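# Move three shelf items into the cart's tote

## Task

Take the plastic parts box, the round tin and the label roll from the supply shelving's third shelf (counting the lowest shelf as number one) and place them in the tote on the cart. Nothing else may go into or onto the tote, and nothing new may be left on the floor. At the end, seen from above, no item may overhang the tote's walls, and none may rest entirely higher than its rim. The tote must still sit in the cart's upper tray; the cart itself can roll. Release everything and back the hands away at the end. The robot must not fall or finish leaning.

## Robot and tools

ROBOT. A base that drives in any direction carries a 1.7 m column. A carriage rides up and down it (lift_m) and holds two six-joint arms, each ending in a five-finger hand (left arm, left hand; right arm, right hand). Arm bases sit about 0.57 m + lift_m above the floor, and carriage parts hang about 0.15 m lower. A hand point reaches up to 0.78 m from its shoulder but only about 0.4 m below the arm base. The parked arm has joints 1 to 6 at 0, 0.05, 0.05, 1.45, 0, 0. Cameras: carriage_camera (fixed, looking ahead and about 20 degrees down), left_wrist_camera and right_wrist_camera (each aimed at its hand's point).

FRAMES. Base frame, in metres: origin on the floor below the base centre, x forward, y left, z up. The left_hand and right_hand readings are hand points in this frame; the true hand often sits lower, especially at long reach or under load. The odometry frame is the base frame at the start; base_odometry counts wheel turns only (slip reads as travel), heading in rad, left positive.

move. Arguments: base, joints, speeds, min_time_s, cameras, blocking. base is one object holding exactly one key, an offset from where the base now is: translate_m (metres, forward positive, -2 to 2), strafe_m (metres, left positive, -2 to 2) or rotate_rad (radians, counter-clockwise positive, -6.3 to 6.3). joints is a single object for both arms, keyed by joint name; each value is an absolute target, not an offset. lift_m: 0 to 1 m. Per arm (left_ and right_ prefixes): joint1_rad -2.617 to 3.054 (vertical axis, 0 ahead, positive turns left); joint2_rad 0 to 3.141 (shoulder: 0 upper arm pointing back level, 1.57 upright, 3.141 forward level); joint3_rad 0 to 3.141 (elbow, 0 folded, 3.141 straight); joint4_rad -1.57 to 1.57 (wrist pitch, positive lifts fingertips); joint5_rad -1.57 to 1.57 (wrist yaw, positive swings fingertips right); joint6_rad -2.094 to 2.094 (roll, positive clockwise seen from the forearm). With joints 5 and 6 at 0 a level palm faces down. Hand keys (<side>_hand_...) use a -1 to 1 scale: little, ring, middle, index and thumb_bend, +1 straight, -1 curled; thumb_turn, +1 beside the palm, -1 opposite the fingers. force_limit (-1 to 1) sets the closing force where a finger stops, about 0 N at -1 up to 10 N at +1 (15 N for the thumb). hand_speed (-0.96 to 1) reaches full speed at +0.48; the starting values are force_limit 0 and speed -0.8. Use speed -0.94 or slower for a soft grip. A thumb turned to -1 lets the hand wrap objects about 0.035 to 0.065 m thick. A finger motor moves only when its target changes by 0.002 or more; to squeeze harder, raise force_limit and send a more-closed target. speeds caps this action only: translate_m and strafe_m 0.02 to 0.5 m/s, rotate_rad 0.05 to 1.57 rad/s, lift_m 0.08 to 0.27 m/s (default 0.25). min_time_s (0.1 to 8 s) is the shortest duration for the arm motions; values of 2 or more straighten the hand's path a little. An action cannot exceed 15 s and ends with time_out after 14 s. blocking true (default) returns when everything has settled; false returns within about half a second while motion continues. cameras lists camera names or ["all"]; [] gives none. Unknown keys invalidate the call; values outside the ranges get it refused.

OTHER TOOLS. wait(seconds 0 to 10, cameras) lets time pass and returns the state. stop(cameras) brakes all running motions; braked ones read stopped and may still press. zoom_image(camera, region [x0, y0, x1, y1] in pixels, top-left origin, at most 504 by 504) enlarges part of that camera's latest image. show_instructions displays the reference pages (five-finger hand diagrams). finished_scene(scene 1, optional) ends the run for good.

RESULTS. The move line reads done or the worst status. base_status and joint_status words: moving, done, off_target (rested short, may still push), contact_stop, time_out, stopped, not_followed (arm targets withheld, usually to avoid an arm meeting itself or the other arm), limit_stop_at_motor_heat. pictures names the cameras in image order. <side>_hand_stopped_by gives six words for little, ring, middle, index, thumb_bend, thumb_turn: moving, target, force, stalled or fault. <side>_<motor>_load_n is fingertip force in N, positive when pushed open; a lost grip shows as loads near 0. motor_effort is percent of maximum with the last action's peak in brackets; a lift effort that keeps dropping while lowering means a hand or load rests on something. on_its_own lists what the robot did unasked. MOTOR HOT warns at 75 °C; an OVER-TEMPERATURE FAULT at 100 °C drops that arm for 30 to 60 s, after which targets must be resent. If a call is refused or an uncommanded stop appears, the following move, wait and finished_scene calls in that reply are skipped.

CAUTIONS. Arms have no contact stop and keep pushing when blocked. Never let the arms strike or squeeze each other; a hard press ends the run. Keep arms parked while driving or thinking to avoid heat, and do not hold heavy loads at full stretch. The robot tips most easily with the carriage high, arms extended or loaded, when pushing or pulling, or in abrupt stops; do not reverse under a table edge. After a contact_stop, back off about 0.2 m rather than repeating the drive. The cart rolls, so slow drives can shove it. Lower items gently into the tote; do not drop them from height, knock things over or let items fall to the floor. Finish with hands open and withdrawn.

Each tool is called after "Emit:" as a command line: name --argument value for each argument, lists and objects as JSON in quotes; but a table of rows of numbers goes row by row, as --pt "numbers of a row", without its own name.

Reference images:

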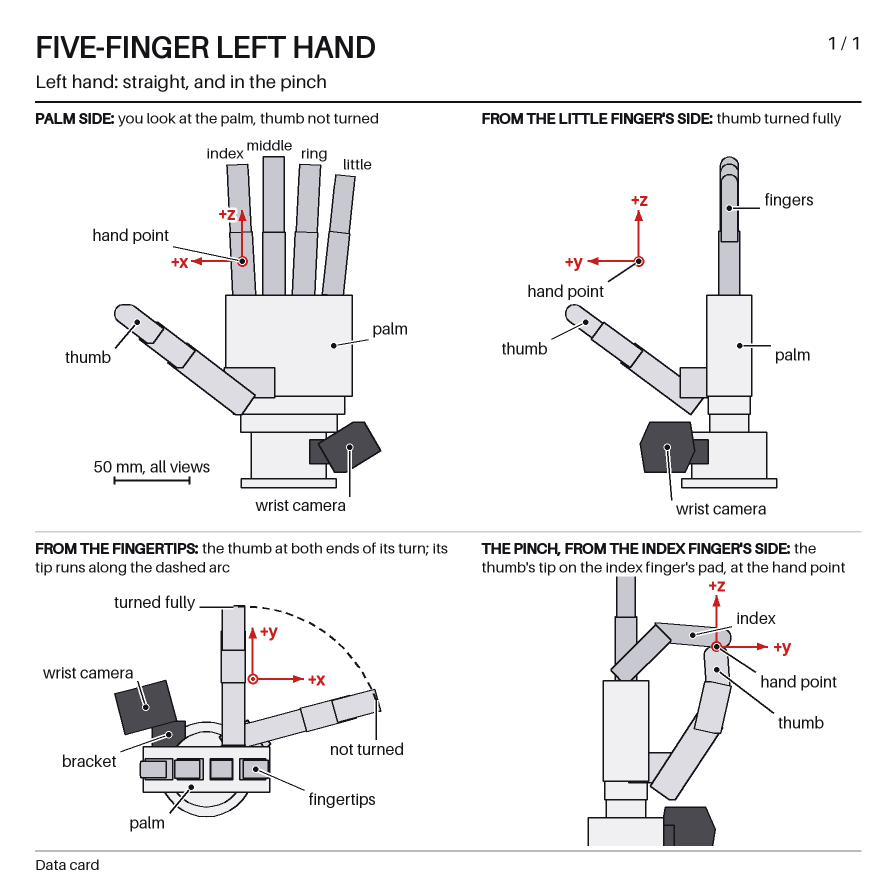

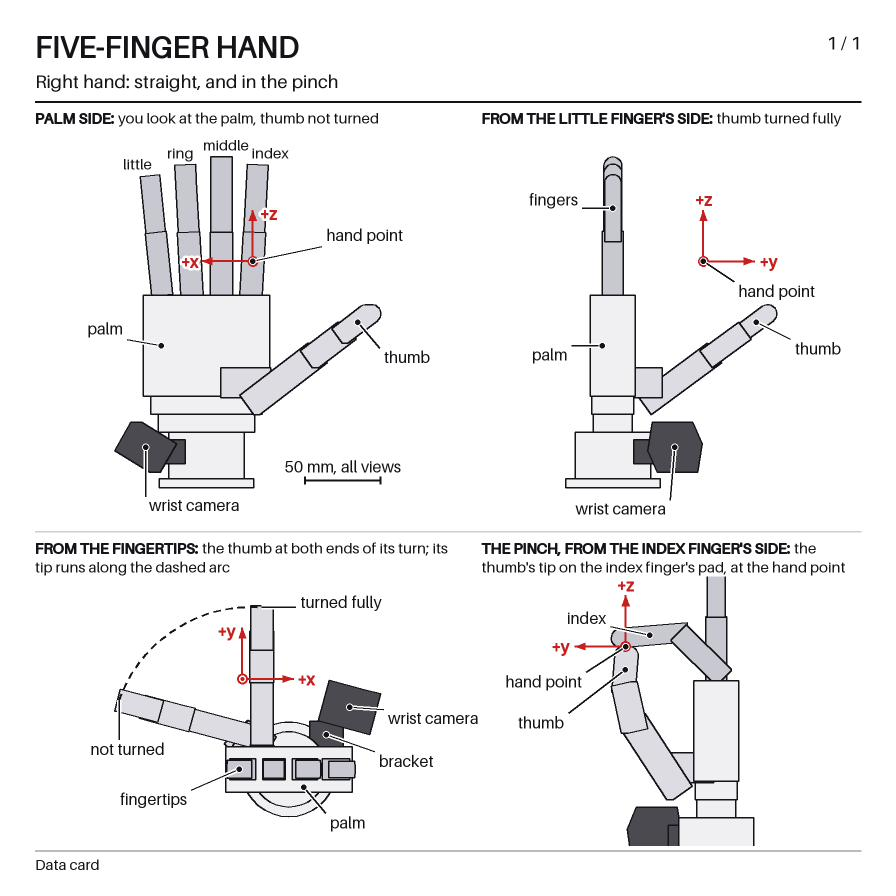

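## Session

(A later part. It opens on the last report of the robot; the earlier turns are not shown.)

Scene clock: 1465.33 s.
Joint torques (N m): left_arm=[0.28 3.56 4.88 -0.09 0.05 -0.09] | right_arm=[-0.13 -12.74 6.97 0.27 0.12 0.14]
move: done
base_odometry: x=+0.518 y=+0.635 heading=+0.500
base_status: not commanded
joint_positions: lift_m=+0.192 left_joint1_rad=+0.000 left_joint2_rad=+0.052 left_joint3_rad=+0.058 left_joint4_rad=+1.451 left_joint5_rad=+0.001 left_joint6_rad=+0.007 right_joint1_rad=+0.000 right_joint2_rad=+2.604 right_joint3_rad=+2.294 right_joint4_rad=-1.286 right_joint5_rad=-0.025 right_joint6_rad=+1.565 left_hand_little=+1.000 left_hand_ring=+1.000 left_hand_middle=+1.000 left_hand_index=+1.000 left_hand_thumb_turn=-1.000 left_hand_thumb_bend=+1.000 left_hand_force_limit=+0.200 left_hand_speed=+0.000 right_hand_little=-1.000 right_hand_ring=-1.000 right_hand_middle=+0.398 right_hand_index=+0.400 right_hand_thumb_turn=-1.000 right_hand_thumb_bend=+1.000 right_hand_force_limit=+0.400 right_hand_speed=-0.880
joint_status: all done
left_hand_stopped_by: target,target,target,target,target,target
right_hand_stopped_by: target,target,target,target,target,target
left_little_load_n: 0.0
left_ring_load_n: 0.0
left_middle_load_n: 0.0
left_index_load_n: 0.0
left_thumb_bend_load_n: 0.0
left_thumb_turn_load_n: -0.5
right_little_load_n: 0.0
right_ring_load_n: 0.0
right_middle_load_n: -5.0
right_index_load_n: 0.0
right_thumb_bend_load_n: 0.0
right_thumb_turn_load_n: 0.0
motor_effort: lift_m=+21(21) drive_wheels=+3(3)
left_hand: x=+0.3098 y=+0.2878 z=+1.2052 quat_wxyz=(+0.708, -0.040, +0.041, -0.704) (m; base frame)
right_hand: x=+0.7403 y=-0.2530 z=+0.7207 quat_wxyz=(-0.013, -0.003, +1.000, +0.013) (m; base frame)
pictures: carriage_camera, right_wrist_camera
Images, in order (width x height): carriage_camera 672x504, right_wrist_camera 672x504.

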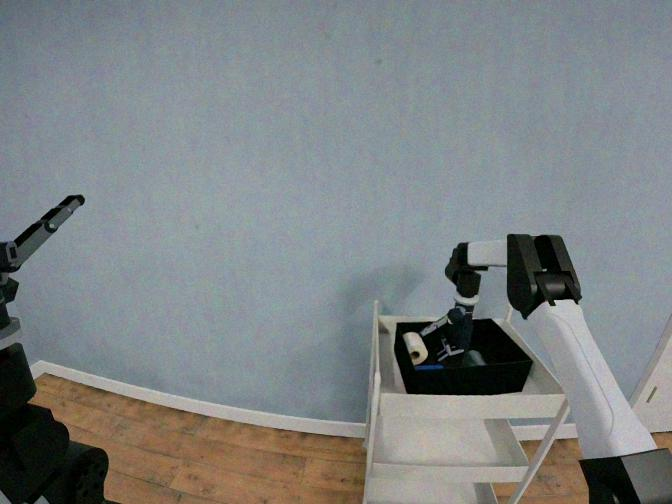

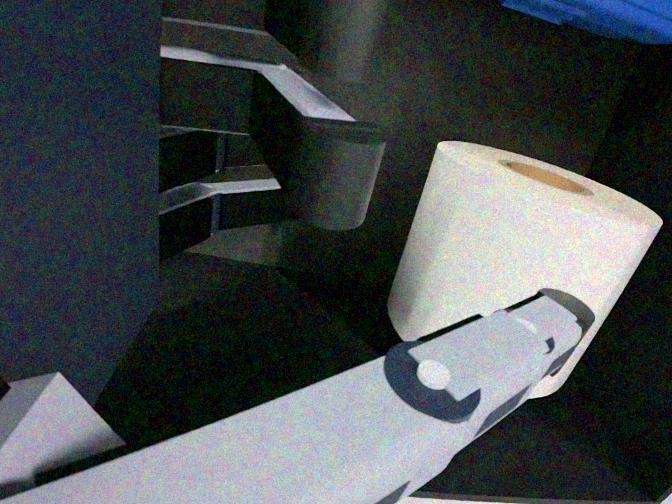

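Emit:
move --joints '{"lift_m": 0.26}' --speeds '{"lift_m": 0.08}'

Emit:
move --joints '{"lift_m": 0.5}'

Emit:
move --joints '{"right_joint1_rad": 0, "right_joint2_rad": 0.05, "right_joint3_rad": 0.05, "right_joint4_rad": 1.45, "right_joint5_rad": 0, "right_joint6_rad": 0, "right_hand_index": 1, "right_hand_middle": 1, "right_hand_ring": 1, "right_hand_little": 1, "right_hand_speed": 0}' --min_time_s 4

Emit:
move --base '{"translate_m": -0.25}' --speeds '{"translate_m": 0.25}' --cameras '["carriage_camera"]'

Emit:
zoom_image --camera "carriage_camera" --region '[340, 280, 540, 440]'

Scene clock: 1473.93 s.
Joint torques (N m): left_arm=[0.28 3.7 4.97 -0.06 0.02 -0.09] | right_arm=[-0.08 -12.78 6.97 0.22 0 0.14]
move: done
base_odometry: x=+0.518 y=+0.635 heading=+0.500
base_status: not commanded
joint_positions: lift_m=+0.260 left_joint1_rad=+0.000 left_joint2_rad=+0.052 left_joint3_rad=+0.058 left_joint4_rad=+1.451 left_joint5_rad=+0.001 left_joint6_rad=+0.007 right_joint1_rad=+0.000 right_joint2_rad=+2.604 right_joint3_rad=+2.294 right_joint4_rad=-1.277 right_joint5_rad=-0.012 right_joint6_rad=+1.565 left_hand_little=+1.000 left_hand_ring=+1.000 left_hand_middle=+1.000 left_hand_index=+1.000 left_hand_thumb_turn=-1.000 left_hand_thumb_bend=+1.000 left_hand_force_limit=+0.200 left_hand_speed=+0.000 right_hand_little=-1.000 right_hand_ring=-1.000 right_hand_middle=+0.399 right_hand_index=+0.400 right_hand_thumb_turn=-1.000 right_hand_thumb_bend=+1.000 right_hand_force_limit=+0.400 right_hand_speed=-0.880
joint_status: all done
left_hand_stopped_by: target,target,target,target,target,target
right_hand_stopped_by: target,target,target,target,target,target
left_little_load_n: 0.0
left_ring_load_n: 0.0
left_middle_load_n: 0.0
left_index_load_n: 0.0
left_thumb_bend_load_n: 0.5
left_thumb_turn_load_n: 0.0
right_little_load_n: 0.0
right_ring_load_n: 0.0
right_middle_load_n: 0.0
right_index_load_n: 0.0
right_thumb_bend_load_n: 0.0
right_thumb_turn_load_n: 0.0
motor_effort: lift_m=+20(24) drive_wheels=+3(3)
left_hand: x=+0.3097 y=+0.2878 z=+1.2733 quat_wxyz=(+0.708, -0.040, +0.041, -0.704) (m; base frame)
right_hand: x=+0.7426 y=-0.2555 z=+0.7882 quat_wxyz=(-0.008, -0.003, +1.000, +0.006) (m; base frame)
pictures: none

Scene clock: 1475.43 s.
Joint torques (N m): left_arm=[0.28 3.66 4.9 -0.1 0.05 -0.09] | right_arm=[-0.12 -12.71 6.97 0.19 0 0.14]
move: done
base_odometry: x=+0.518 y=+0.635 heading=+0.500
base_status: not commanded
joint_positions: lift_m=+0.500 left_joint1_rad=+0.000 left_joint2_rad=+0.052 left_joint3_rad=+0.058 left_joint4_rad=+1.451 left_joint5_rad=+0.001 left_joint6_rad=+0.007 right_joint1_rad=+0.000 right_joint2_rad=+2.604 right_joint3_rad=+2.294 right_joint4_rad=-1.275 right_joint5_rad=-0.011 right_joint6_rad=+1.565 left_hand_little=+1.000 left_hand_ring=+1.000 left_hand_middle=+1.000 left_hand_index=+1.000 left_hand_thumb_turn=-1.000 left_hand_thumb_bend=+1.000 left_hand_force_limit=+0.200 left_hand_speed=+0.000 right_hand_little=-1.000 right_hand_ring=-1.000 right_hand_middle=+0.399 right_hand_index=+0.400 right_hand_thumb_turn=-1.000 right_hand_thumb_bend=+1.000 right_hand_force_limit=+0.400 right_hand_speed=-0.880
joint_status: all done
left_hand_stopped_by: target,target,target,target,target,target
right_hand_stopped_by: target,target,target,target,target,target
left_little_load_n: 0.0
left_ring_load_n: 0.0
left_middle_load_n: 0.0
left_index_load_n: 0.0
left_thumb_bend_load_n: 0.0
left_thumb_turn_load_n: 0.0
right_little_load_n: 0.0
right_ring_load_n: 0.0
right_middle_load_n: 0.0
right_index_load_n: 0.0
right_thumb_bend_load_n: 0.0
right_thumb_turn_load_n: 0.0
motor_effort: lift_m=+20(25) drive_wheels=+3(3)
left_hand: x=+0.3097 y=+0.2878 z=+1.5133 quat_wxyz=(+0.708, -0.040, +0.041, -0.704) (m; base frame)
right_hand: x=+0.7431 y=-0.2557 z=+1.0282 quat_wxyz=(-0.007, -0.003, +1.000, +0.006) (m; base frame)
pictures: none

Scene clock: 1479.77 s.
Joint torques (N m): left_arm=[0.29 3.55 4.85 -0.08 0.04 -0.09] | right_arm=[-0.1 2.63 5.08 0.08 0.03 0]
move: done
base_odometry: x=+0.518 y=+0.635 heading=+0.500
base_status: not commanded
joint_positions: lift_m=+0.500 left_joint1_rad=+0.000 left_joint2_rad=+0.052 left_joint3_rad=+0.058 left_joint4_rad=+1.451 left_joint5_rad=+0.001 left_joint6_rad=+0.007 right_joint1_rad=+0.000 right_joint2_rad=+0.059 right_joint3_rad=+0.061 right_joint4_rad=+1.437 right_joint5_rad=-0.011 right_joint6_rad=+0.009 left_hand_little=+1.000 left_hand_ring=+1.000 left_hand_middle=+1.000 left_hand_index=+1.000 left_hand_thumb_turn=-1.000 left_hand_thumb_bend=+1.000 left_hand_force_limit=+0.200 left_hand_speed=+0.000 right_hand_little=+1.000 right_hand_ring=+1.000 right_hand_middle=+1.000 right_hand_index=+1.000 right_hand_thumb_turn=-1.000 right_hand_thumb_bend=+1.000 right_hand_force_limit=+0.400 right_hand_speed=+0.000
joint_status: all done
left_hand_stopped_by: target,target,target,target,target,target
right_hand_stopped_by: target,target,target,target,target,target
left_little_load_n: 0.0
left_ring_load_n: 0.0
left_middle_load_n: 0.0
left_index_load_n: 0.0
left_thumb_bend_load_n: 0.0
left_thumb_turn_load_n: 0.0
right_little_load_n: 0.0
right_ring_load_n: 0.0
right_middle_load_n: 0.0
right_index_load_n: 0.0
right_thumb_bend_load_n: 0.0
right_thumb_turn_load_n: 0.0
motor_effort: lift_m=+20(20) drive_wheels=+3(3)
left_hand: x=+0.3097 y=+0.2878 z=+1.5133 quat_wxyz=(+0.708, -0.040, +0.041, -0.704) (m; base frame)
right_hand: x=+0.3142 y=-0.2849 z=+1.5123 quat_wxyz=(+0.709, -0.050, +0.043, -0.702) (m; base frame)
pictures: none

Scene clock: 1482.07 s.
Joint torques (N m): left_arm=[0.28 3.52 4.88 -0.07 0.04 -0.09] | right_arm=[-0.12 2.62 5.08 -0.02 0.02 0]
move: done
base_odometry: x=+0.299 y=+0.515 heading=+0.500
base_status: done
joint_positions: lift_m=+0.500 left_joint1_rad=+0.000 left_joint2_rad=+0.052 left_joint3_rad=+0.058 left_joint4_rad=+1.453 left_joint5_rad=+0.001 left_joint6_rad=+0.007 right_joint1_rad=+0.000 right_joint2_rad=+0.059 right_joint3_rad=+0.061 right_joint4_rad=+1.448 right_joint5_rad=-0.011 right_joint6_rad=+0.009 left_hand_little=+1.000 left_hand_ring=+1.000 left_hand_middle=+1.000 left_hand_index=+1.000 left_hand_thumb_turn=-1.000 left_hand_thumb_bend=+1.000 left_hand_force_limit=+0.200 left_hand_speed=+0.000 right_hand_little=+1.000 right_hand_ring=+1.000 right_hand_middle=+1.000 right_hand_index=+1.000 right_hand_thumb_turn=-1.000 right_hand_thumb_bend=+1.000 right_hand_force_limit=+0.400 right_hand_speed=+0.000
joint_status: not commanded
left_hand_stopped_by: target,target,target,target,target,target
right_hand_stopped_by: target,target,target,target,target,target
left_little_load_n: 0.0
left_ring_load_n: 0.0
left_middle_load_n: 0.0
left_index_load_n: 0.0
left_thumb_bend_load_n: 0.5
left_thumb_turn_load_n: 0.0
right_little_load_n: -0.5
right_ring_load_n: 0.0
right_middle_load_n: 0.0
right_index_load_n: 0.0
right_thumb_bend_load_n: 0.0
right_thumb_turn_load_n: 0.0
motor_effort: lift_m=+20(20) drive_wheels=+0(10)
left_hand: x=+0.3093 y=+0.2878 z=+1.5134 quat_wxyz=(+0.708, -0.039, +0.040, -0.704) (m; base frame)
right_hand: x=+0.3114 y=-0.2850 z=+1.5133 quat_wxyz=(+0.709, -0.046, +0.039, -0.702) (m; base frame)
pictures: carriage_camera
Images, in order (width x height): carriage_camera 672x504.

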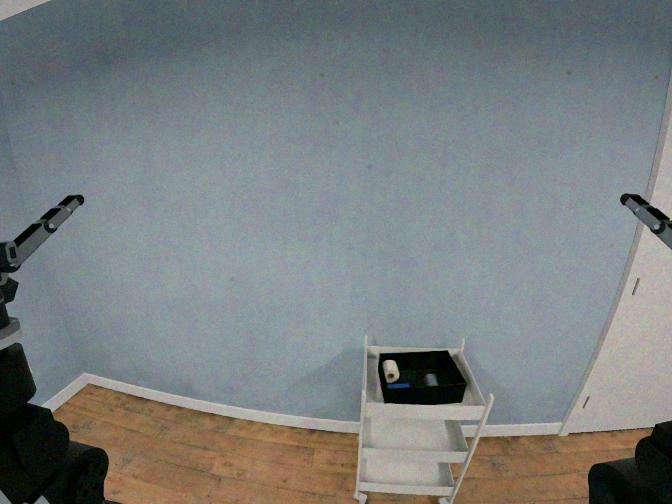

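Scaled by 2.520 from the camera's 672x504 image, which has a finer 960x720 frame.

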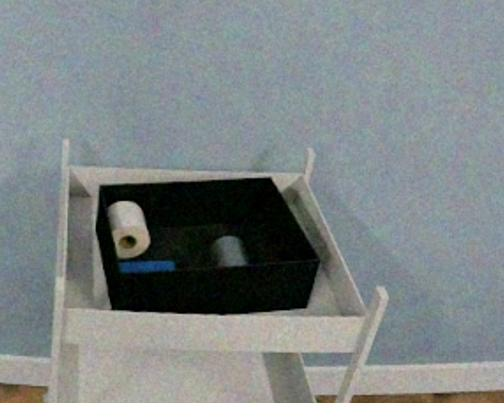

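Emit:
finished_scene

The scene is finished: the task was done.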